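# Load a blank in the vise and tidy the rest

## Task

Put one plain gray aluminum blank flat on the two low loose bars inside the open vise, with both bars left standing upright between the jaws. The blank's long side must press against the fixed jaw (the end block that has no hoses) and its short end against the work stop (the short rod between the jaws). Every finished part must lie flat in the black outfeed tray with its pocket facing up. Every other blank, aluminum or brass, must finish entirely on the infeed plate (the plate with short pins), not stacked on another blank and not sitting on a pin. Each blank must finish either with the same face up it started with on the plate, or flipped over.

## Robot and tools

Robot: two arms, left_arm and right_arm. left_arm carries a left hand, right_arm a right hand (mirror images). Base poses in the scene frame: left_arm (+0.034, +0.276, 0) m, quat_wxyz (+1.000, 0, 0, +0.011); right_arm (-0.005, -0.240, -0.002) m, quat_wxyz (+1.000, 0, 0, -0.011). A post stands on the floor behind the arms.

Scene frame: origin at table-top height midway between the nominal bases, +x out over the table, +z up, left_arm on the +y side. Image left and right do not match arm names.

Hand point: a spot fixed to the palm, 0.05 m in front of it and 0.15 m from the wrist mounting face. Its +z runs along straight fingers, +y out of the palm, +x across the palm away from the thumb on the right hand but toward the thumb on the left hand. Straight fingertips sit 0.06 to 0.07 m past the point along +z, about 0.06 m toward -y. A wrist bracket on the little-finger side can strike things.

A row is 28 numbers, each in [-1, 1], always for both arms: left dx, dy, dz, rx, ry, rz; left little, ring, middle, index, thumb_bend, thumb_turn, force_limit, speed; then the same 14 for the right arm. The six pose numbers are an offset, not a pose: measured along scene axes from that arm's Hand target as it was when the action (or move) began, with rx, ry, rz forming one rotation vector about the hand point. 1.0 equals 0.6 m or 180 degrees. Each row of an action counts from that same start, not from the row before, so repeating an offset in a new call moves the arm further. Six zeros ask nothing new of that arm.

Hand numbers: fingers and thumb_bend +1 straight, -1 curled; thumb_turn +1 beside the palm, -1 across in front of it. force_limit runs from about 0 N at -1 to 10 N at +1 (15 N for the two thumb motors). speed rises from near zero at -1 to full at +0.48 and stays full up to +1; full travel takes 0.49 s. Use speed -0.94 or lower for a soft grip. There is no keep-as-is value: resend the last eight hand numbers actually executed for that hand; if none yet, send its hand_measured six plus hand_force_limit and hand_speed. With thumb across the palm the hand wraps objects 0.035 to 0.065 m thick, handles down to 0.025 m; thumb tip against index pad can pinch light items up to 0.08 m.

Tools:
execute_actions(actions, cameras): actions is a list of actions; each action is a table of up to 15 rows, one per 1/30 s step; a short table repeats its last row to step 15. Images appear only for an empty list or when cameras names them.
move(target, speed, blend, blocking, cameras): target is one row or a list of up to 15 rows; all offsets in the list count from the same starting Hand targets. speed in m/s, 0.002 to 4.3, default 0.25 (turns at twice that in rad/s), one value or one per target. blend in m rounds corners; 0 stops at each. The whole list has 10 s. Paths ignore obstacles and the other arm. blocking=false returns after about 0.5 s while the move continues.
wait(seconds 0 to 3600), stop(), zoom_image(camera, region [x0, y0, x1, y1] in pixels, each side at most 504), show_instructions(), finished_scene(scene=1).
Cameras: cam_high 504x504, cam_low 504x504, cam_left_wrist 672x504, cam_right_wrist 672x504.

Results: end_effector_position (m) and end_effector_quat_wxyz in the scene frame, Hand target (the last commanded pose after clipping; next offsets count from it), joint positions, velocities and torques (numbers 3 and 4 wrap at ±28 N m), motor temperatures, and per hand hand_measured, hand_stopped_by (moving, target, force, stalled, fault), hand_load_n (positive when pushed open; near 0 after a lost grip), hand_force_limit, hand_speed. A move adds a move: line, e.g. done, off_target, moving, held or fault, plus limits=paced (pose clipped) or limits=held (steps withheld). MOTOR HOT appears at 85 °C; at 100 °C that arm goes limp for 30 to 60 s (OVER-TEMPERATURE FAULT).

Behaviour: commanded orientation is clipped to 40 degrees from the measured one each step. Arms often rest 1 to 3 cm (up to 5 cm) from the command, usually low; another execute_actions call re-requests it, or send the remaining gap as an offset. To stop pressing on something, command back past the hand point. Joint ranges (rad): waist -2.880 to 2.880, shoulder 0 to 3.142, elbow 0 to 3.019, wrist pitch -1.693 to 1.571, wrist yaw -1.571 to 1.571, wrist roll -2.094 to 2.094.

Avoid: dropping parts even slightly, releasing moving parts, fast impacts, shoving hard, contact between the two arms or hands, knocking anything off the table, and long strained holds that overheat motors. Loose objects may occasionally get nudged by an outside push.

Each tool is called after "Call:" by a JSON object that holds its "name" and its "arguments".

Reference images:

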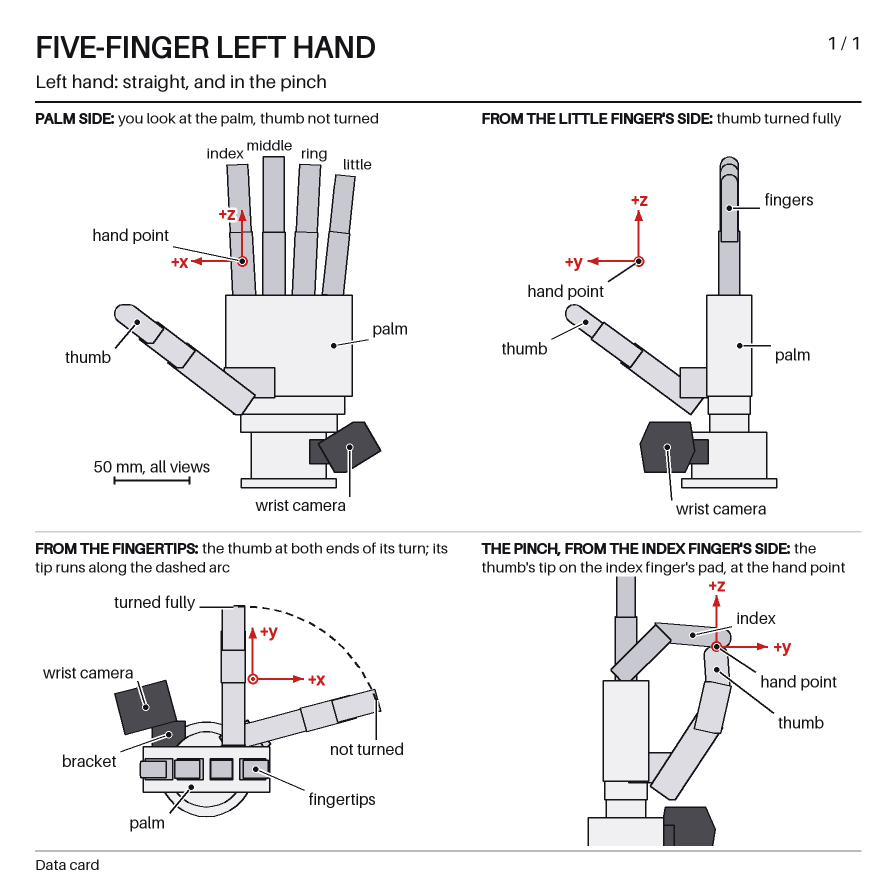

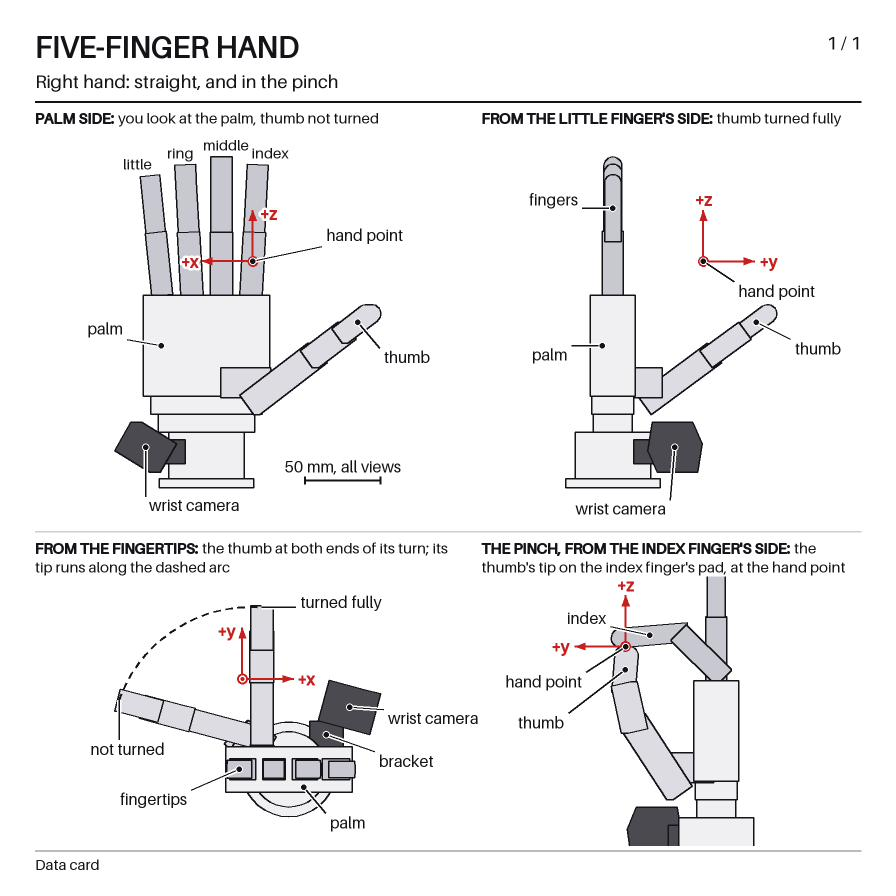

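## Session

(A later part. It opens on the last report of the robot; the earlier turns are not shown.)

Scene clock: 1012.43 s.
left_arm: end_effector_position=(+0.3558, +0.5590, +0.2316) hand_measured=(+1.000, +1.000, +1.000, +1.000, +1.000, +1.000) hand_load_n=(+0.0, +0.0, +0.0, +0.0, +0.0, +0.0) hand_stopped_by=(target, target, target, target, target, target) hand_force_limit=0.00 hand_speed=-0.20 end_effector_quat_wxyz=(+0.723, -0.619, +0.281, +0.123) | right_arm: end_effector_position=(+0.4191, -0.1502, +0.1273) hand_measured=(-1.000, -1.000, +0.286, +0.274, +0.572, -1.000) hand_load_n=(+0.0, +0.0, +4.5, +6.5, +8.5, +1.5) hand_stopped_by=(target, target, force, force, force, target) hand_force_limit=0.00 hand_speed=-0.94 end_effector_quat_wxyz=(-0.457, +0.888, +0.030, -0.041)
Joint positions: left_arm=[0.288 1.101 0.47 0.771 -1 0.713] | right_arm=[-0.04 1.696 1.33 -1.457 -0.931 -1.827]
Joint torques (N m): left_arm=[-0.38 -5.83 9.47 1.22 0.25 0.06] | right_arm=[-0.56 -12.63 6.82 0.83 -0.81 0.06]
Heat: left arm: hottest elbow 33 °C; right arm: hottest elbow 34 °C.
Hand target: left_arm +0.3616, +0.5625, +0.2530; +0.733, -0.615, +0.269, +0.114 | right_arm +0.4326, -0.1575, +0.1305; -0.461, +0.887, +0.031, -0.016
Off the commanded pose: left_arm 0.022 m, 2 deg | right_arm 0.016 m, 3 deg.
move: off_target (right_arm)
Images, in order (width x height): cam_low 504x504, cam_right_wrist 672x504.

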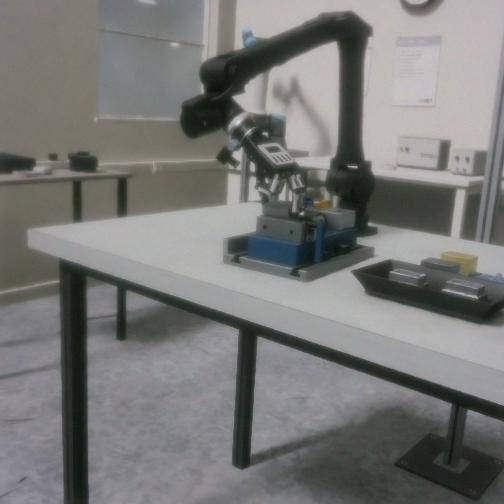

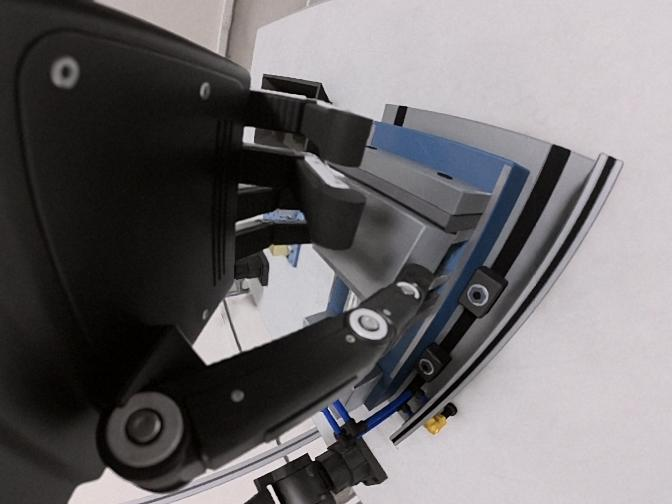

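Call:
{"name": "move", "arguments": {"target": [[0,0,0,0,0,0,1,1,1,1,1,1,0,-0.2,-0.012,0,0.02,0,0,0,-1,-1,0.1,0.1,0.3,-1,0.0,-0.94]], "speed": 0.03, "cameras": ["cam_right_wrist","cam_low"]}}

Call:
{"name": "zoom_image", "arguments": {"camera": "cam_right_wrist", "region": [400, 150, 500, 250]}}

Call:
{"name": "zoom_image", "arguments": {"camera": "cam_low", "region": [240, 180, 340, 270]}}

Scene clock: 1042.23 s.
left_arm: end_effector_position=(+0.3558, +0.5590, +0.2316) hand_measured=(+1.000, +1.000, +1.000, +1.000, +1.000, +1.000) hand_load_n=(+0.0, +0.0, +0.0, +0.0, +0.0, +0.0) hand_stopped_by=(target, target, target, target, target, target) hand_force_limit=0.00 hand_speed=-0.20 end_effector_quat_wxyz=(+0.723, -0.619, +0.281, +0.123) | right_arm: end_effector_position=(+0.4187, -0.1502, +0.1274) hand_measured=(-1.000, -1.000, +0.286, +0.274, +0.572, -1.000) hand_load_n=(+0.0, +0.0, +4.5, +6.5, +9.0, +0.5) hand_stopped_by=(target, target, force, force, force, target) hand_force_limit=0.00 hand_speed=-0.94 end_effector_quat_wxyz=(-0.457, +0.888, +0.030, -0.039)
Joint positions: left_arm=[0.288 1.101 0.47 0.771 -1 0.713] | right_arm=[-0.04 1.693 1.326 -1.454 -0.931 -1.827]
Joint torques (N m): left_arm=[-0.56 -5.89 9.44 1.2 0.27 0.08] | right_arm=[-1.14 -15.21 6.86 -0.39 -0.81 0.03]
Heat: left arm: hottest elbow 33 °C; right arm: hottest elbow 32 °C.
Hand target: left_arm +0.3616, +0.5625, +0.2530; +0.733, -0.615, +0.269, +0.114 | right_arm +0.4254, -0.1575, +0.1425; -0.461, +0.887, +0.031, -0.016
Off the commanded pose: left_arm 0.022 m, 2 deg | right_arm 0.018 m, 3 deg.
move: off_target (right_arm)
Images, in order (width x height): cam_low 504x504, cam_right_wrist 672x504.

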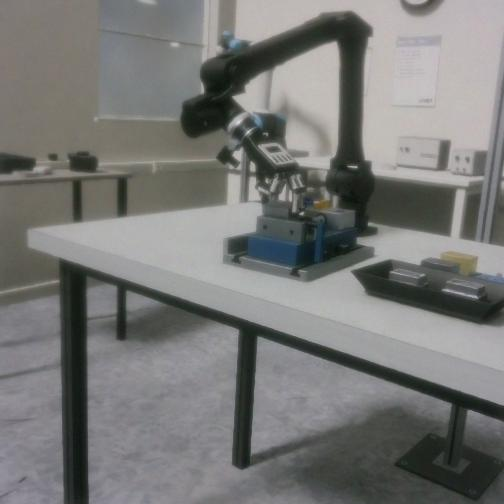

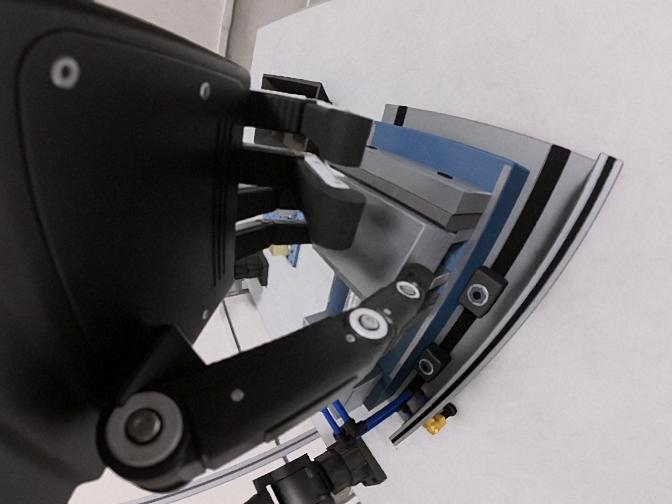

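Scaled by 5.040 from the camera's image (finer frame: 960x720).

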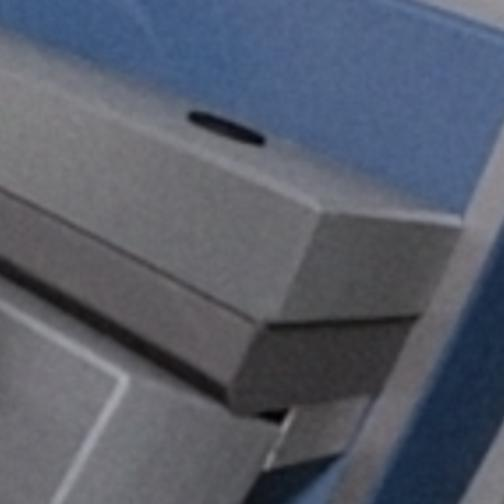

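Scaled by 5.040 from the camera's image (finer frame: 720x720).

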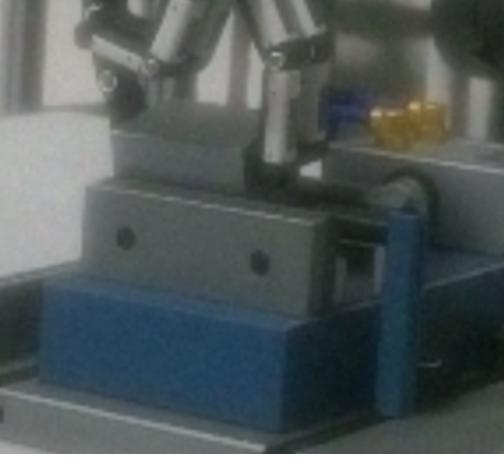

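Call:
{"name": "move", "arguments": {"target": [[0,0,0,0,0,0,1,1,1,1,1,1,0,-0.2,-0.012,0,0.02,0,0,0,-1,-1,0.1,0.1,0.3,-1,0.0,-0.94]], "speed": 0.03, "cameras": ["cam_right_wrist","cam_low"]}}

Call:
{"name": "zoom_image", "arguments": {"camera": "cam_right_wrist", "region": [400, 150, 500, 250]}}

Call:
{"name": "zoom_image", "arguments": {"camera": "cam_low", "region": [240, 180, 340, 270]}}

Scene clock: 1046.57 s.
left_arm: end_effector_position=(+0.3558, +0.5590, +0.2316) hand_measured=(+1.000, +1.000, +1.000, +1.000, +1.000, +1.000) hand_load_n=(+0.0, +0.0, +0.0, +0.0, +0.0, +0.0) hand_stopped_by=(target, target, target, target, target, target) hand_force_limit=0.00 hand_speed=-0.20 end_effector_quat_wxyz=(+0.723, -0.619, +0.281, +0.123) | right_arm: end_effector_position=(+0.4152, -0.1500, +0.1350) hand_measured=(-1.000, -1.000, +0.286, +0.274, +0.572, -1.000) hand_load_n=(+0.0, +0.0, +4.5, +5.5, +9.0, +0.0) hand_stopped_by=(target, target, force, force, force, target) hand_force_limit=0.00 hand_speed=-0.94 end_effector_quat_wxyz=(-0.457, +0.888, +0.037, -0.033)
Joint positions: left_arm=[0.288 1.101 0.47 0.771 -1 0.713] | right_arm=[-0.04 1.67 1.32 -1.462 -0.931 -1.837]
Joint torques (N m): left_arm=[-0.21 -5.95 9.43 1.2 0.24 0.07] | right_arm=[-1.08 -15.03 7.21 -0.88 -0.79 -0.01]
Heat: left arm: hottest elbow 33 °C; right arm: hottest elbow 32 °C.
Hand target: left_arm +0.3616, +0.5625, +0.2530; +0.733, -0.615, +0.269, +0.114 | right_arm +0.4182, -0.1575, +0.1545; -0.461, +0.887, +0.031, -0.016
Off the commanded pose: left_arm 0.022 m, 2 deg | right_arm 0.021 m, 2 deg.
move: off_target (right_arm)
Images, in order (width x height): cam_low 504x504, cam_right_wrist 672x504.

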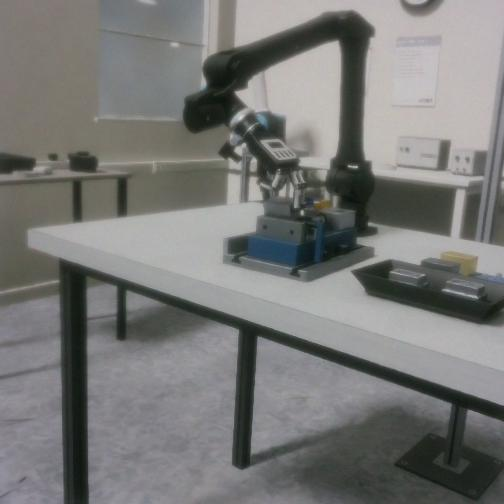

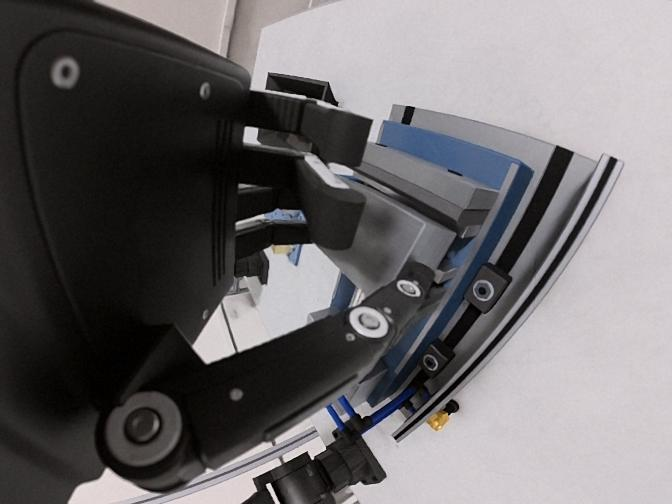

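Scaled by 5.040 from the camera's image (finer frame: 960x720).

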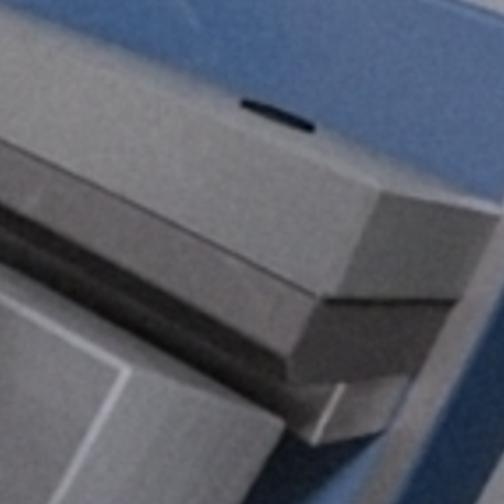

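Scaled by 5.040 from the camera's image (finer frame: 720x720).

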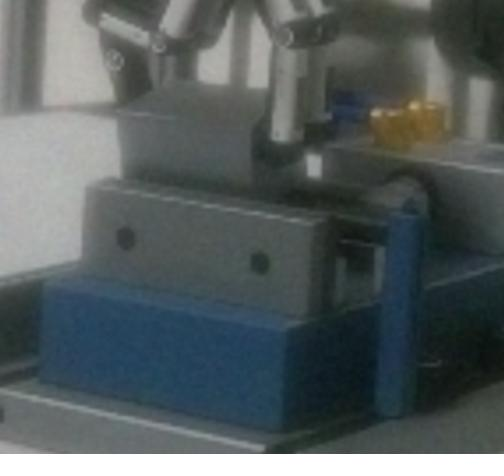

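Call:
{"name": "move", "arguments": {"target": [[0,0,0,0,0,0,1,1,1,1,1,1,0,-0.2,-0.01,0,0.01,0,-0.0667,0,-1,-1,0.1,0.1,0.3,-1,0.0,-0.94]], "speed": 0.05, "cameras": ["cam_right_wrist","cam_low"]}}

Call:
{"name": "zoom_image", "arguments": {"camera": "cam_right_wrist", "region": [400, 150, 500, 250]}}

Call:
{"name": "zoom_image", "arguments": {"camera": "cam_low", "region": [240, 180, 340, 270]}}

Scene clock: 1072.93 s.
left_arm: end_effector_position=(+0.3558, +0.5590, +0.2316) hand_measured=(+1.000, +1.000, +1.000, +1.000, +1.000, +1.000) hand_load_n=(+0.0, +0.0, +0.0, +0.0, +0.0, +0.0) hand_stopped_by=(target, target, target, target, target, target) hand_force_limit=0.00 hand_speed=-0.20 end_effector_quat_wxyz=(+0.723, -0.619, +0.281, +0.123) | right_arm: end_effector_position=(+0.4002, -0.1504, +0.1419) hand_measured=(-1.000, -1.000, +0.286, +0.274, +0.572, -1.000) hand_load_n=(+0.0, +0.0, +4.0, +6.0, +9.0, +0.5) hand_stopped_by=(target, target, force, force, force, target) hand_force_limit=0.00 hand_speed=-0.94 end_effector_quat_wxyz=(-0.453, +0.888, +0.071, +0.041)
Joint positions: left_arm=[0.288 1.101 0.47 0.771 -1 0.713] | right_arm=[-0.048 1.525 1.182 -1.311 -0.941 -1.843]
Joint torques (N m): left_arm=[-0.44 -5.89 9.48 1.24 0.26 0.06] | right_arm=[-0.97 -13.39 7.49 0.55 -1 -0.04]
Heat: left arm: hottest elbow 33 °C; right arm: hottest elbow 33 °C.
Hand target: left_arm +0.3616, +0.5625, +0.2530; +0.733, -0.615, +0.269, +0.114 | right_arm +0.4122, -0.1575, +0.1605; -0.455, +0.884, +0.079, +0.076
Off the commanded pose: left_arm 0.022 m, 2 deg | right_arm 0.023 m, 4 deg.
move: off_target (right_arm)
Images, in order (width x height): cam_low 504x504, cam_right_wrist 672x504.

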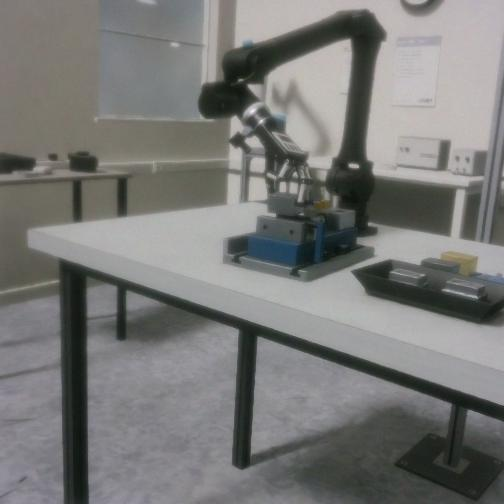

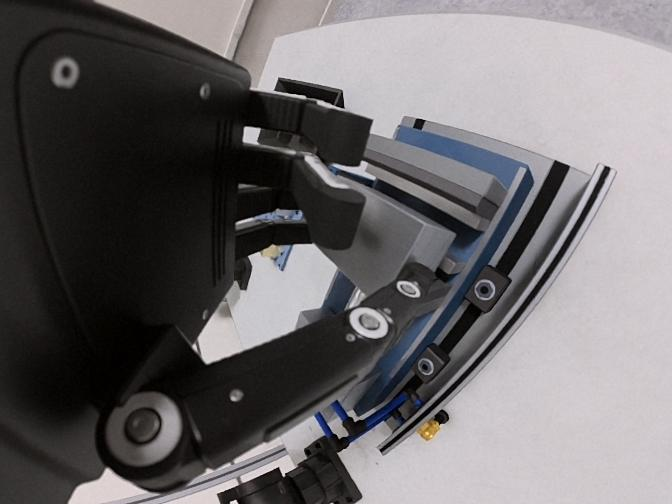

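Scaled by 5.040 from the camera's image (finer frame: 960x720).

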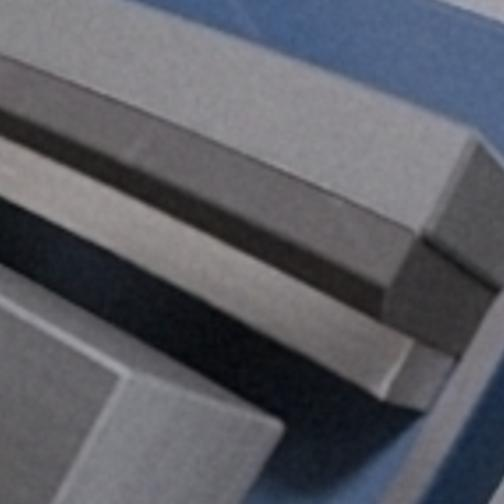

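Scaled by 5.040 from the camera's image (finer frame: 720x720).

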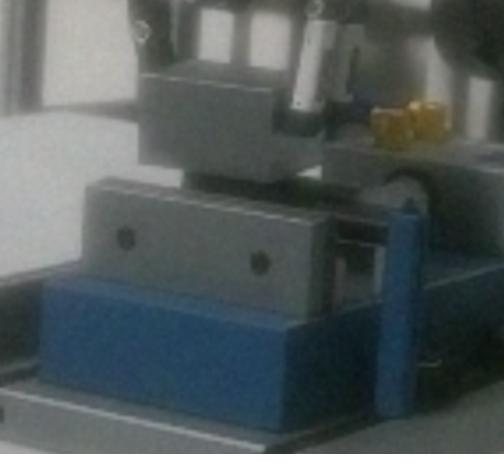

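Call:
{"name": "move", "arguments": {"target": [[0,0,0,0,0,0,1,1,1,1,1,1,0,-0.2,0.02,0,0,0,0,0,-1,-1,0.1,0.1,0.3,-1,0.0,-0.94]], "speed": 0.05, "cameras": ["cam_right_wrist"]}}

Call:
{"name": "zoom_image", "arguments": {"camera": "cam_right_wrist", "region": [400, 150, 500, 250]}}

Scene clock: 1092.00 s.
left_arm: end_effector_position=(+0.3558, +0.5590, +0.2316) hand_measured=(+1.000, +1.000, +1.000, +1.000, +1.000, +1.000) hand_load_n=(+0.0, +0.0, +0.0, +0.0, +0.0, +0.0) hand_stopped_by=(target, target, target, target, target, target) hand_force_limit=0.00 hand_speed=-0.20 end_effector_quat_wxyz=(+0.723, -0.619, +0.281, +0.123) | right_arm: end_effector_position=(+0.4002, -0.1504, +0.1396) hand_measured=(-1.000, -1.000, +0.286, +0.274, +0.572, -1.000) hand_load_n=(+0.0, +0.0, +4.0, +6.0, +9.0, +0.0) hand_stopped_by=(target, target, force, force, force, target) hand_force_limit=0.00 hand_speed=-0.94 end_effector_quat_wxyz=(-0.453, +0.888, +0.070, +0.038)
Joint positions: left_arm=[0.288 1.101 0.47 0.771 -1 0.713] | right_arm=[-0.048 1.531 1.182 -1.311 -0.941 -1.843]
Joint torques (N m): left_arm=[-0.44 -5.95 9.44 1.2 0.26 0.07] | right_arm=[-0.56 -11.99 9.95 0.42 -0.99 -0.03]
Heat: left arm: hottest elbow 33 °C; right arm: hottest elbow 32 °C.
Hand target: left_arm +0.3616, +0.5625, +0.2530; +0.733, -0.615, +0.269, +0.114 | right_arm +0.4242, -0.1575, +0.1605; -0.455, +0.884, +0.079, +0.076
Off the commanded pose: left_arm 0.022 m, 2 deg | right_arm 0.033 m, 5 deg.
move: off_target (right_arm)

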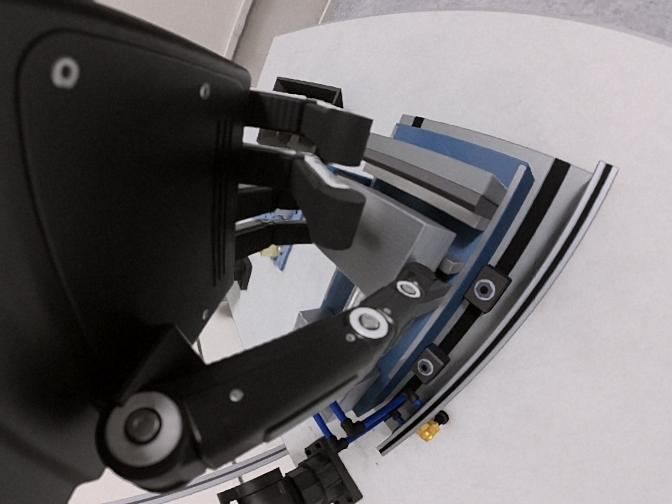

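Scaled by 5.040 from the camera's image (finer frame: 960x720).

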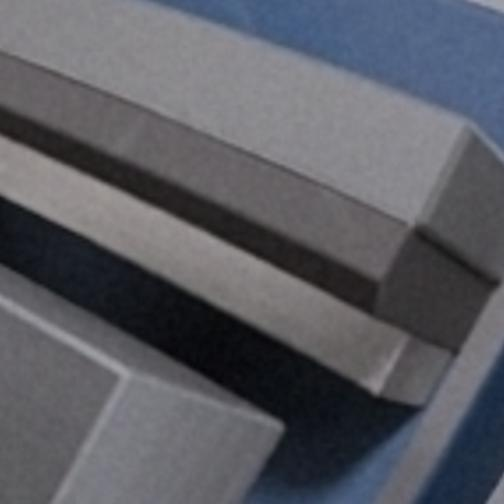

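Call:
{"name": "move", "arguments": {"target": [[0,0,0,0,0,0,1,1,1,1,1,1,0,-0.2,0.012,0,0.012,0,0,0,-1,-1,0.1,0.1,0.3,-1,0.0,-0.94]], "speed": 0.05}}

Scene clock: 1095.60 s.
left_arm: end_effector_position=(+0.3558, +0.5590, +0.2316) hand_measured=(+1.000, +1.000, +1.000, +1.000, +1.000, +1.000) hand_load_n=(+0.0, +0.0, +0.0, +0.0, -0.5, +0.0) hand_stopped_by=(target, target, target, target, target, target) hand_force_limit=0.00 hand_speed=-0.20 end_effector_quat_wxyz=(+0.723, -0.619, +0.281, +0.123) | right_arm: end_effector_position=(+0.4085, -0.1510, +0.1431) hand_measured=(-1.000, -1.000, +0.286, +0.274, +0.572, -1.000) hand_load_n=(+0.0, +0.0, +4.0, +6.0, +9.5, +0.0) hand_stopped_by=(target, target, force, force, force, target) hand_force_limit=0.00 hand_speed=-0.94 end_effector_quat_wxyz=(-0.452, +0.888, +0.071, +0.042)
Joint positions: left_arm=[0.288 1.101 0.47 0.771 -1 0.713] | right_arm=[-0.048 1.541 1.205 -1.311 -0.941 -1.838]
Joint torques (N m): left_arm=[-0.32 -5.83 9.44 1.2 0.26 0.06] | right_arm=[-1.08 -11.87 10.74 -0.47 -1.01 -0.01]
Heat: left arm: hottest elbow 33 °C; right arm: hottest elbow 33 °C.
Hand target: left_arm +0.3616, +0.5625, +0.2530; +0.733, -0.615, +0.269, +0.114 | right_arm +0.4314, -0.1575, +0.1677; -0.455, +0.884, +0.079, +0.076
Off the commanded pose: left_arm 0.022 m, 2 deg | right_arm 0.034 m, 4 deg.
move: off_target (right_arm)

Call:
{"name": "move", "arguments": {"target": [[0,0,0,0,0,0,1,1,1,1,1,1,0,-0.2,0.004,0,-0.03,0,0,0,-1,-1,0.1,0.1,0.3,-1,0.0,-0.94]], "speed": 0.05, "cameras": ["cam_right_wrist"]}}

Call:
{"name": "zoom_image", "arguments": {"camera": "cam_right_wrist", "region": [400, 150, 500, 250]}}

Scene clock: 1099.83 s.
left_arm: end_effector_position=(+0.3558, +0.5590, +0.2316) hand_measured=(+1.000, +1.000, +1.000, +1.000, +1.000, +1.000) hand_load_n=(+0.0, +0.0, +0.0, +0.0, +0.0, +0.0) hand_stopped_by=(target, target, target, target, target, target) hand_force_limit=0.00 hand_speed=-0.20 end_effector_quat_wxyz=(+0.723, -0.619, +0.281, +0.123) | right_arm: end_effector_position=(+0.4143, -0.1511, +0.1336) hand_measured=(-1.000, -1.000, +0.286, +0.274, +0.572, -1.000) hand_load_n=(+0.0, +0.0, +3.5, +6.0, +9.0, +0.5) hand_stopped_by=(target, target, force, force, force, target) hand_force_limit=0.00 hand_speed=-0.94 end_effector_quat_wxyz=(-0.453, +0.888, +0.070, +0.042)
Joint positions: left_arm=[0.288 1.101 0.47 0.771 -1 0.713] | right_arm=[-0.048 1.564 1.205 -1.288 -0.943 -1.838]
Joint torques (N m): left_arm=[-0.32 -5.77 9.48 1.25 0.25 0.06] | right_arm=[-1.03 -12.22 8.9 0.59 -1 0.03]
Heat: left arm: hottest elbow 33 °C; right arm: hottest elbow 33 °C.
Hand target: left_arm +0.3616, +0.5625, +0.2530; +0.733, -0.615, +0.269, +0.114 | right_arm +0.4338, -0.1575, +0.1497; -0.455, +0.884, +0.079, +0.076
Off the commanded pose: left_arm 0.022 m, 2 deg | right_arm 0.026 m, 4 deg.
move: off_target (right_arm)

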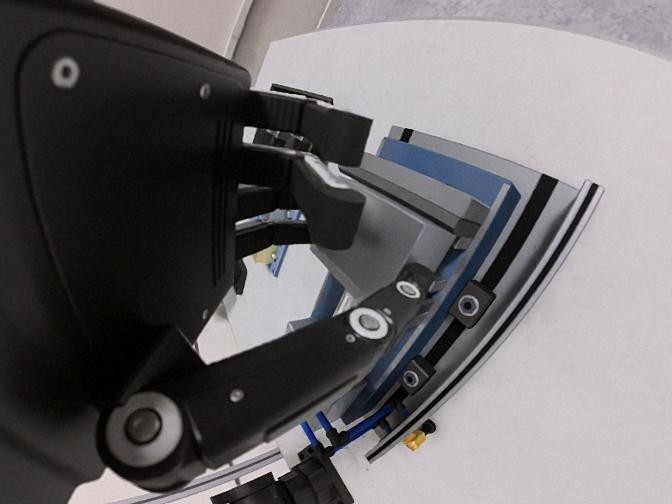

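Scaled by 5.040 from the camera's image (finer frame: 960x720).

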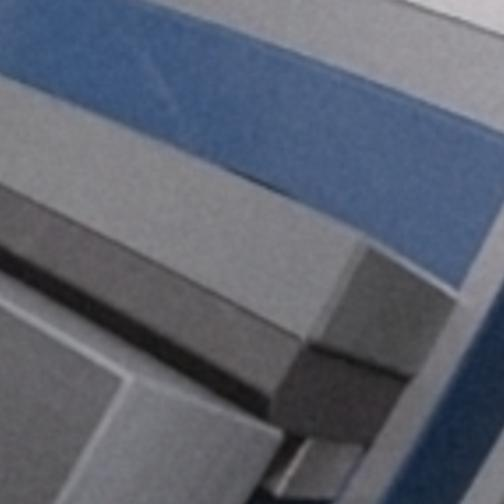

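Call:
{"name": "move", "arguments": {"target": [[0,0,0,0,0,0,1,1,1,1,1,1,0,-0.2,-0.007,0,-0.02,0,0,0,-1,-1,0.1,0.1,0.3,-1,0.0,-0.94]], "speed": 0.04, "cameras": ["cam_right_wrist"]}}

Call:
{"name": "zoom_image", "arguments": {"camera": "cam_right_wrist", "region": [400, 150, 500, 250]}}

Scene clock: 1105.33 s.
left_arm: end_effector_position=(+0.3558, +0.5590, +0.2316) hand_measured=(+1.000, +1.000, +1.000, +1.000, +1.000, +1.000) hand_load_n=(+0.0, +0.0, +0.0, +0.0, +0.0, +0.0) hand_stopped_by=(target, target, target, target, target, target) hand_force_limit=0.00 hand_speed=-0.20 end_effector_quat_wxyz=(+0.723, -0.619, +0.281, +0.123) | right_arm: end_effector_position=(+0.4149, -0.1512, +0.1272) hand_measured=(-1.000, -1.000, +0.286, +0.274, +0.572, -1.000) hand_load_n=(+0.0, +0.0, +3.5, +6.0, +9.0, +0.0) hand_stopped_by=(target, target, force, force, force, target) hand_force_limit=0.00 hand_speed=-0.94 end_effector_quat_wxyz=(-0.452, +0.888, +0.073, +0.048)
Joint positions: left_arm=[0.288 1.101 0.47 0.771 -1 0.713] | right_arm=[-0.048 1.564 1.188 -1.259 -0.943 -1.838]
Joint torques (N m): left_arm=[-0.44 -6.01 9.47 1.21 0.25 0.06] | right_arm=[-0.97 -12.22 7.58 0.65 -0.97 0]
Heat: left arm: hottest elbow 33 °C; right arm: hottest elbow 33 °C.
Hand target: left_arm +0.3616, +0.5625, +0.2530; +0.733, -0.615, +0.269, +0.114 | right_arm +0.4296, -0.1575, +0.1377; -0.455, +0.884, +0.079, +0.076
Off the commanded pose: left_arm 0.022 m, 2 deg | right_arm 0.019 m, 3 deg.
move: off_target (right_arm)

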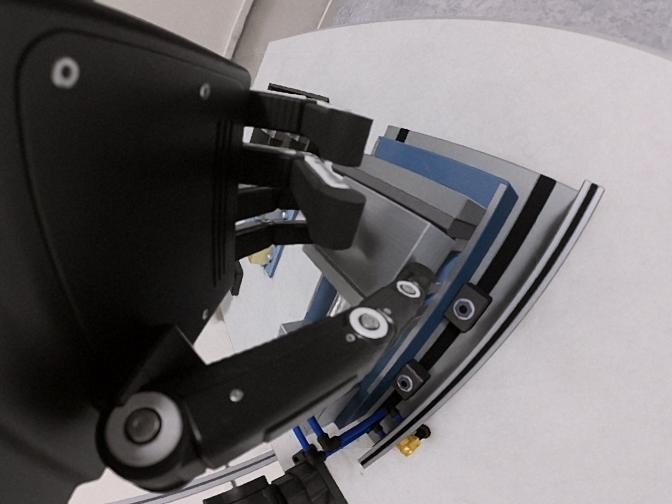

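Scaled by 5.040 from the camera's image (finer frame: 960x720).

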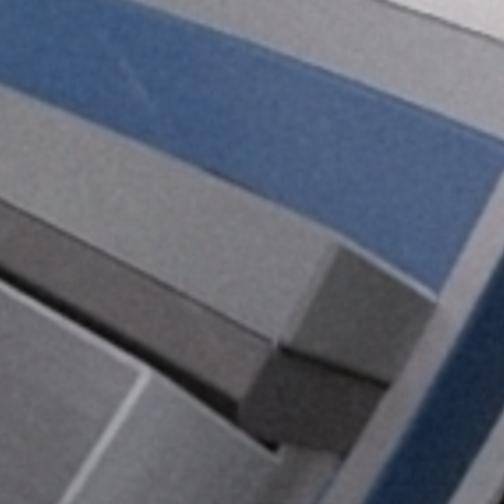

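Call:
{"name": "move", "arguments": {"target": [[0.064,-0.654,0.128,-0.4374,0.3197,-0.1787,1,1,1,1,1,1,0,-0.2,0,0,0,0,0,0,-1,-1,0.1,0.1,0.3,-1,0.0,-0.94]], "speed": 0.2, "cameras": ["all"]}}

Scene clock: 1145.97 s.
left_arm: end_effector_position=(+0.3916, +0.1739, +0.3109) hand_measured=(+1.000, +1.000, +1.000, +1.000, +1.000, +1.000) hand_load_n=(+0.0, +0.0, +0.0, +0.0, +0.0, +0.0) hand_stopped_by=(target, target, target, target, target, target) hand_force_limit=0.00 hand_speed=-0.20 end_effector_quat_wxyz=(-0.010, +0.714, -0.700, +0.016) | right_arm: end_effector_position=(+0.4149, -0.1512, +0.1272) hand_measured=(-1.000, -1.000, +0.286, +0.274, +0.572, -1.000) hand_load_n=(+0.0, +0.0, +3.5, +6.0, +9.0, +0.0) hand_stopped_by=(target, target, force, force, force, target) hand_force_limit=0.00 hand_speed=-0.94 end_effector_quat_wxyz=(-0.452, +0.888, +0.073, +0.048)
Joint positions: left_arm=[-0.186 1.431 1.603 -1.705 0.002 -0.185] | right_arm=[-0.048 1.564 1.188 -1.259 -0.943 -1.838]
Joint torques (N m): left_arm=[-2.02 -9.52 11.62 0.28 0.2 0.11] | right_arm=[-0.73 -12.22 7.58 0.83 -0.98 0]
Heat: left arm: hottest elbow 34 °C; right arm: hottest elbow 32 °C.
Hand target: left_arm +0.4000, +0.1701, +0.3298; +0.000, +0.707, -0.707, -0.001 | right_arm +0.4296, -0.1575, +0.1377; -0.455, +0.884, +0.079, +0.076
Off the commanded pose: left_arm 0.021 m, 3 deg | right_arm 0.019 m, 3 deg.
joint sent to its limit (left arm) — joint 4 (wrist pitch), lower limit. The joint targets are off in position and orientation.
move: off_target (left_arm)

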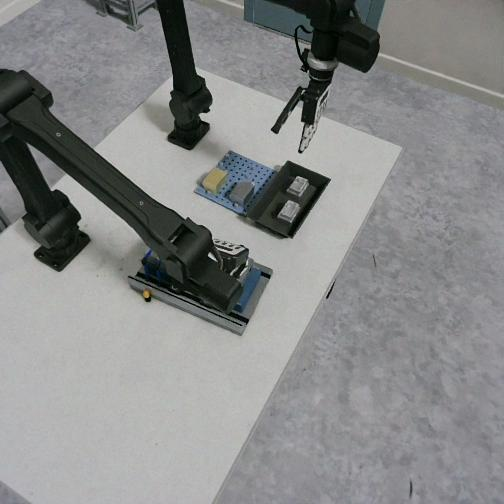

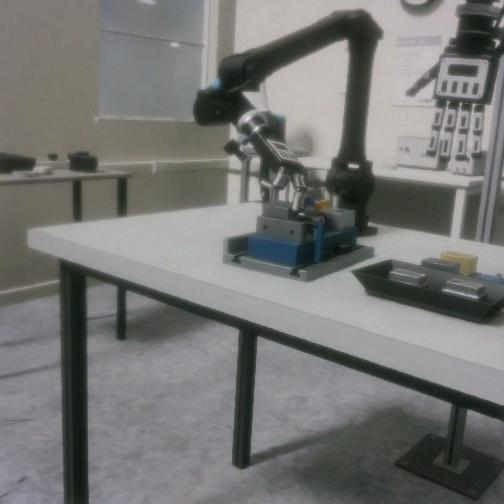

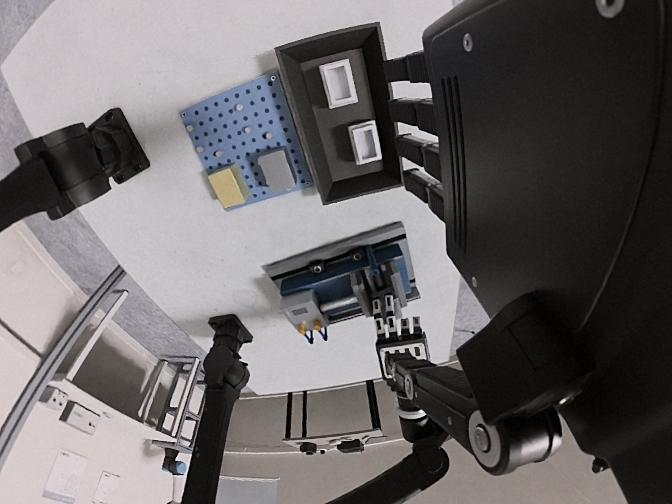

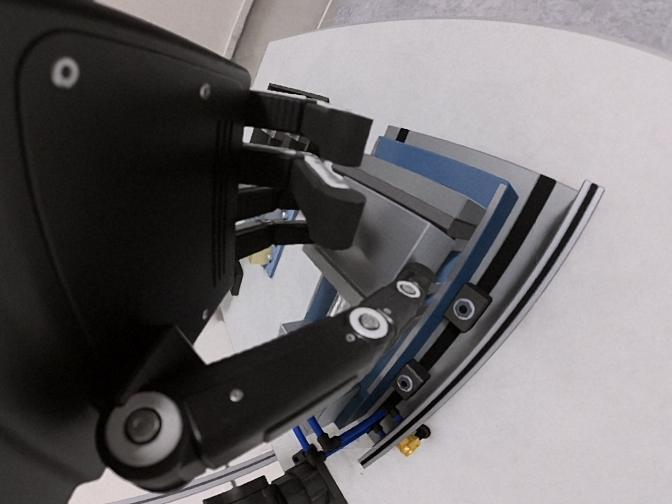

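Excellent view from the left wrist camera.

Call:
{"name": "zoom_image", "arguments": {"camera": "cam_left_wrist", "region": [330, 215, 430, 325]}}

Call:
{"name": "zoom_image", "arguments": {"camera": "cam_left_wrist", "region": [160, 20, 420, 230]}}

Scaled by 4.582 from the camera's image (finer frame: 960x720).

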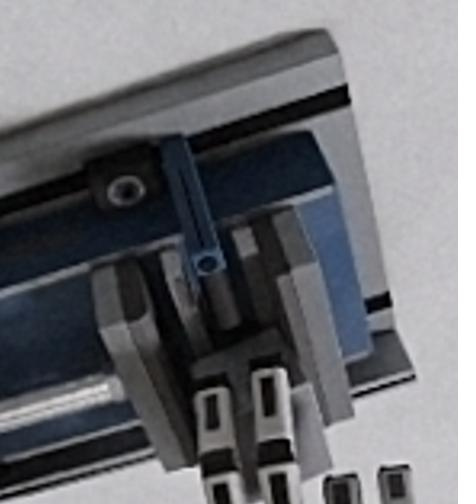

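Scaled by 1.938 from the camera's image (finer frame: 960x720).

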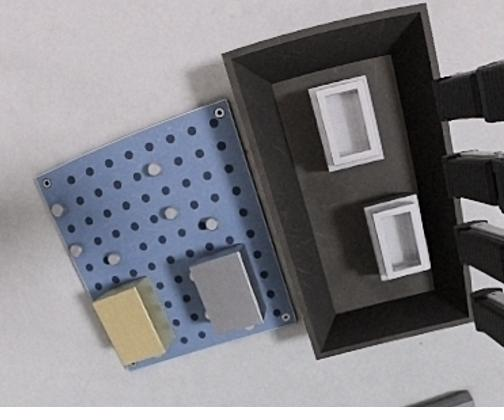

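Call:
{"name": "zoom_image", "arguments": {"camera": "cam_left_wrist", "region": [345, 260, 405, 320]}}

Scaled by 8.400 from the camera's image (finer frame: 960x720).

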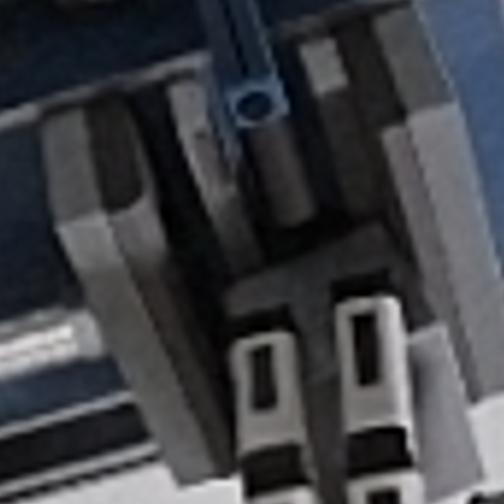

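Call:
{"name": "move", "arguments": {"target": [[0.04,-0.15,-0.08,0,0,0,1,1,1,1,1,1,0,-0.2,0,0,0,0,0,0,-1,-1,0.1,0.1,0.3,-1,0.0,-0.94]], "speed": 0.15, "cameras": ["cam_left_wrist","cam_low"]}}

Call:
{"name": "zoom_image", "arguments": {"camera": "cam_left_wrist", "region": [320, 190, 440, 310]}}

Scene clock: 1195.73 s.
left_arm: end_effector_position=(+0.4090, +0.0871, +0.2644) hand_measured=(+1.000, +1.000, +1.000, +1.000, +1.000, +1.000) hand_load_n=(+0.0, +0.0, +0.0, +0.0, +0.0, +0.0) hand_stopped_by=(target, target, target, target, target, target) hand_force_limit=0.00 hand_speed=-0.20 end_effector_quat_wxyz=(+0.015, +0.702, -0.711, -0.031) | right_arm: end_effector_position=(+0.4149, -0.1512, +0.1272) hand_measured=(-1.000, -1.000, +0.286, +0.274, +0.572, -1.000) hand_load_n=(+0.0, +0.0, +3.5, +6.0, +9.0, +0.0) hand_stopped_by=(target, target, force, force, force, target) hand_force_limit=0.00 hand_speed=-0.94 end_effector_quat_wxyz=(-0.452, +0.888, +0.073, +0.048)
Joint positions: left_arm=[-0.37 1.599 1.655 -1.696 0.001 -0.335] | right_arm=[-0.048 1.564 1.188 -1.259 -0.943 -1.838]
Joint torques (N m): left_arm=[-1.79 -12.04 11.43 0.64 -0.11 -0.1] | right_arm=[-0.67 -12.34 7.51 0.72 -0.98 0]
Heat: left arm: hottest elbow 35 °C; right arm: hottest elbow 32 °C.
Hand target: left_arm +0.4240, +0.0801, +0.2818; +0.000, +0.707, -0.707, -0.001 | right_arm +0.4296, -0.1575, +0.1377; -0.455, +0.884, +0.079, +0.076
Off the commanded pose: left_arm 0.024 m, 4 deg | right_arm 0.019 m, 3 deg.
move: off_target (left_arm)
Images, in order (width x height): cam_low 504x504, cam_left_wrist 672x504.

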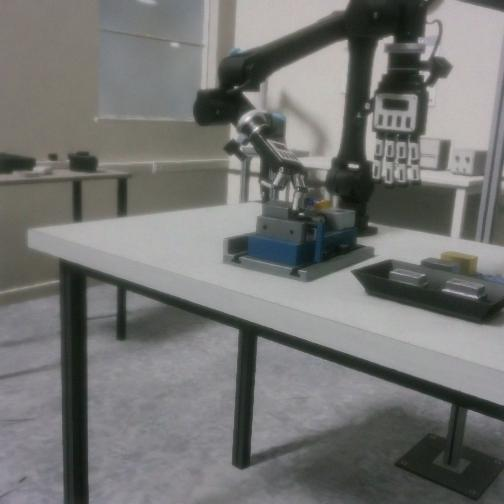

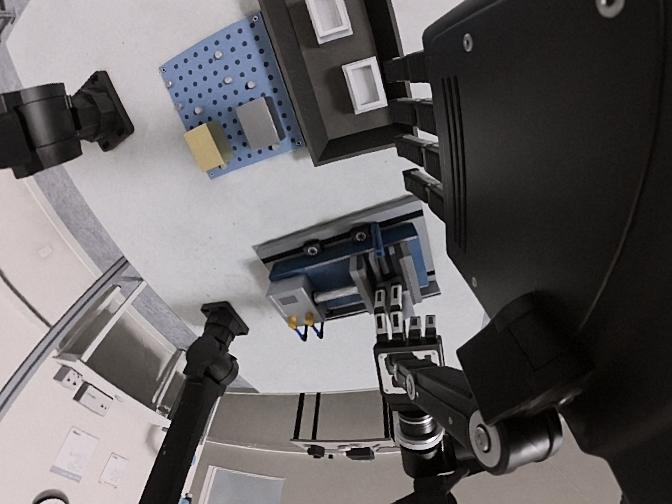

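Scaled by 4.200 from the camera's image (finer frame: 960x720).

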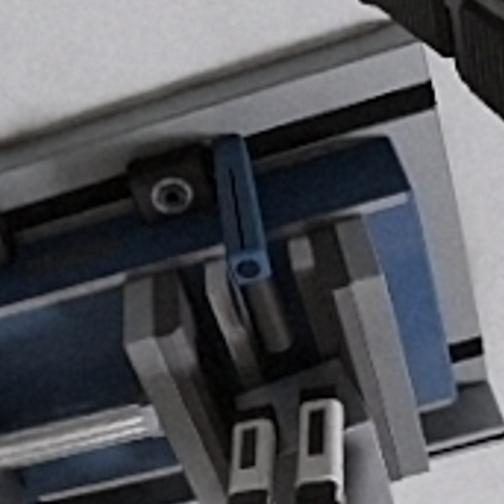

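Call:
{"name": "zoom_image", "arguments": {"camera": "cam_left_wrist", "region": [345, 245, 425, 315]}}

Scaled by 6.300 from the camera's image (finer frame: 960x720).

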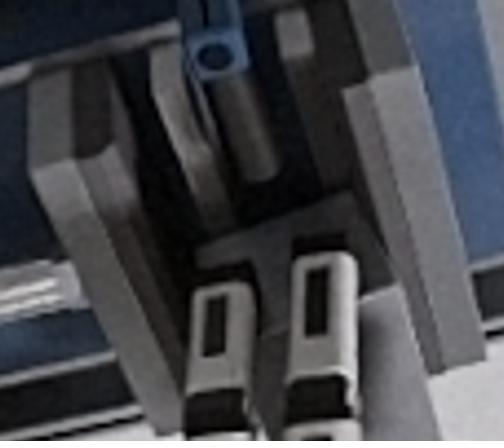

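Call:
{"name": "execute_actions", "arguments": {"actions": [], "cameras": ["cam_right_wrist","cam_low","cam_left_wrist"]}}

Call:
{"name": "zoom_image", "arguments": {"camera": "cam_right_wrist", "region": [410, 190, 480, 270]}}

Call:
{"name": "zoom_image", "arguments": {"camera": "cam_low", "region": [250, 180, 330, 260]}}

Scene clock: 1214.10 s.
left_arm: end_effector_position=(+0.4090, +0.0871, +0.2644) hand_measured=(+1.000, +1.000, +1.000, +1.000, +1.000, +1.000) hand_load_n=(+0.0, +0.0, +0.0, -0.5, -0.5, +0.0) hand_stopped_by=(target, target, target, target, target, target) hand_force_limit=0.00 hand_speed=-0.20 end_effector_quat_wxyz=(+0.015, +0.702, -0.711, -0.031) | right_arm: end_effector_position=(+0.4149, -0.1512, +0.1272) hand_measured=(-1.000, -1.000, +0.286, +0.274, +0.572, -1.000) hand_load_n=(+0.0, +0.0, +3.5, +6.0, +9.0, +0.0) hand_stopped_by=(target, target, force, force, force, target) hand_force_limit=0.00 hand_speed=-0.94 end_effector_quat_wxyz=(-0.452, +0.888, +0.073, +0.048)
Joint positions: left_arm=[-0.37 1.599 1.655 -1.696 0.001 -0.335] | right_arm=[-0.048 1.564 1.188 -1.259 -0.943 -1.838]
Joint velocities: within noise
Joint torques (N m): left_arm=[-1.67 -12.04 11.45 0.66 -0.11 -0.09] | right_arm=[-0.97 -12.1 7.61 0.76 -0.96 0.03]
Motor temperatures (°C): left_arm=[21 23 38 22 21 22] | right_arm=[21 26 32 23 26 22]
Heat: left arm: hottest elbow 38 °C; right arm: hottest elbow 32 °C.
Hand target: left_arm +0.4240, +0.0801, +0.2818; +0.000, +0.707, -0.707, -0.001 | right_arm +0.4296, -0.1575, +0.1377; -0.455, +0.884, +0.079, +0.076
Off the commanded pose: left_arm 0.024 m, 4 deg | right_arm 0.019 m, 3 deg.
Images, in order (width x height): cam_low 504x504, cam_left_wrist 672x504, cam_right_wrist 672x504.

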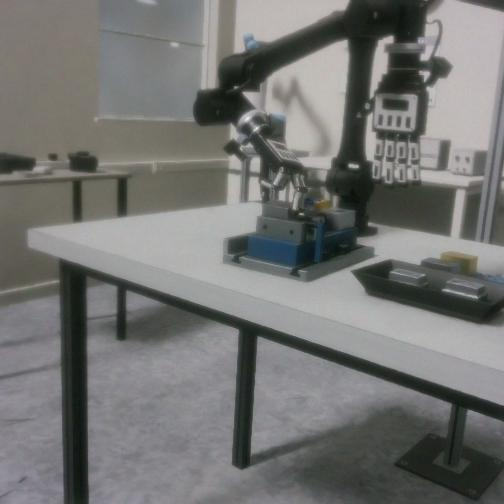

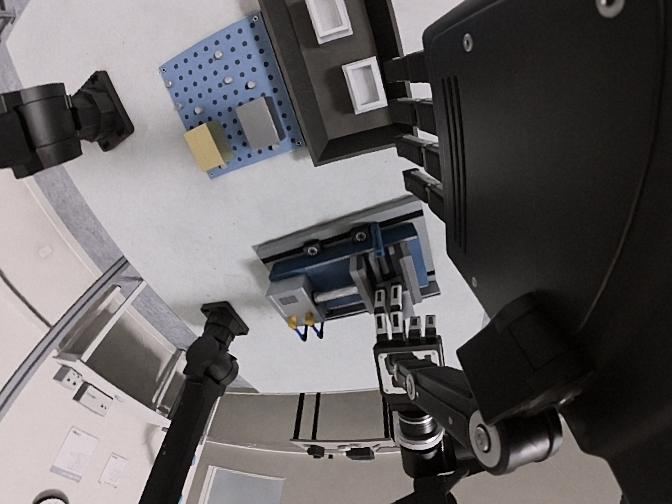

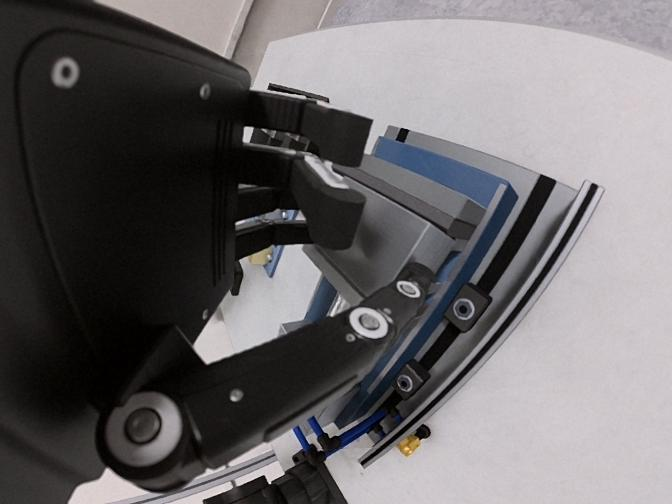

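Scaled by 6.300 from the camera's image (finer frame: 960x720).

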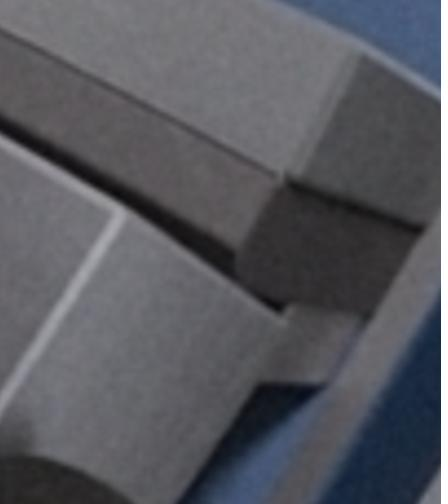

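Scaled by 6.300 from the camera's image (finer frame: 720x720).

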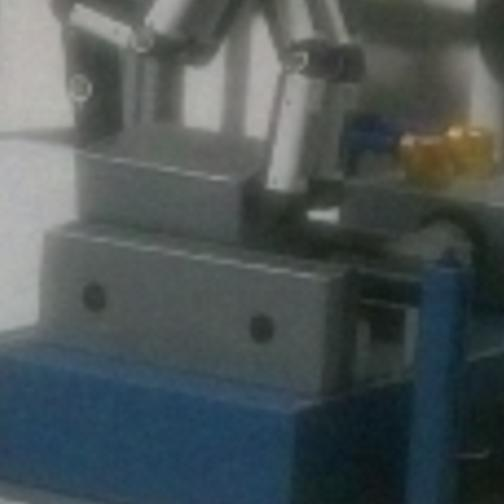

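Call:
{"name": "zoom_image", "arguments": {"camera": "cam_left_wrist", "region": [150, 0, 320, 190]}}

Scaled by 2.653 from the camera's image (finer frame: 960x720).

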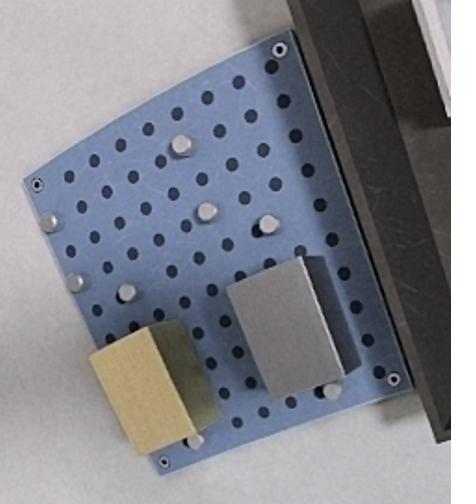

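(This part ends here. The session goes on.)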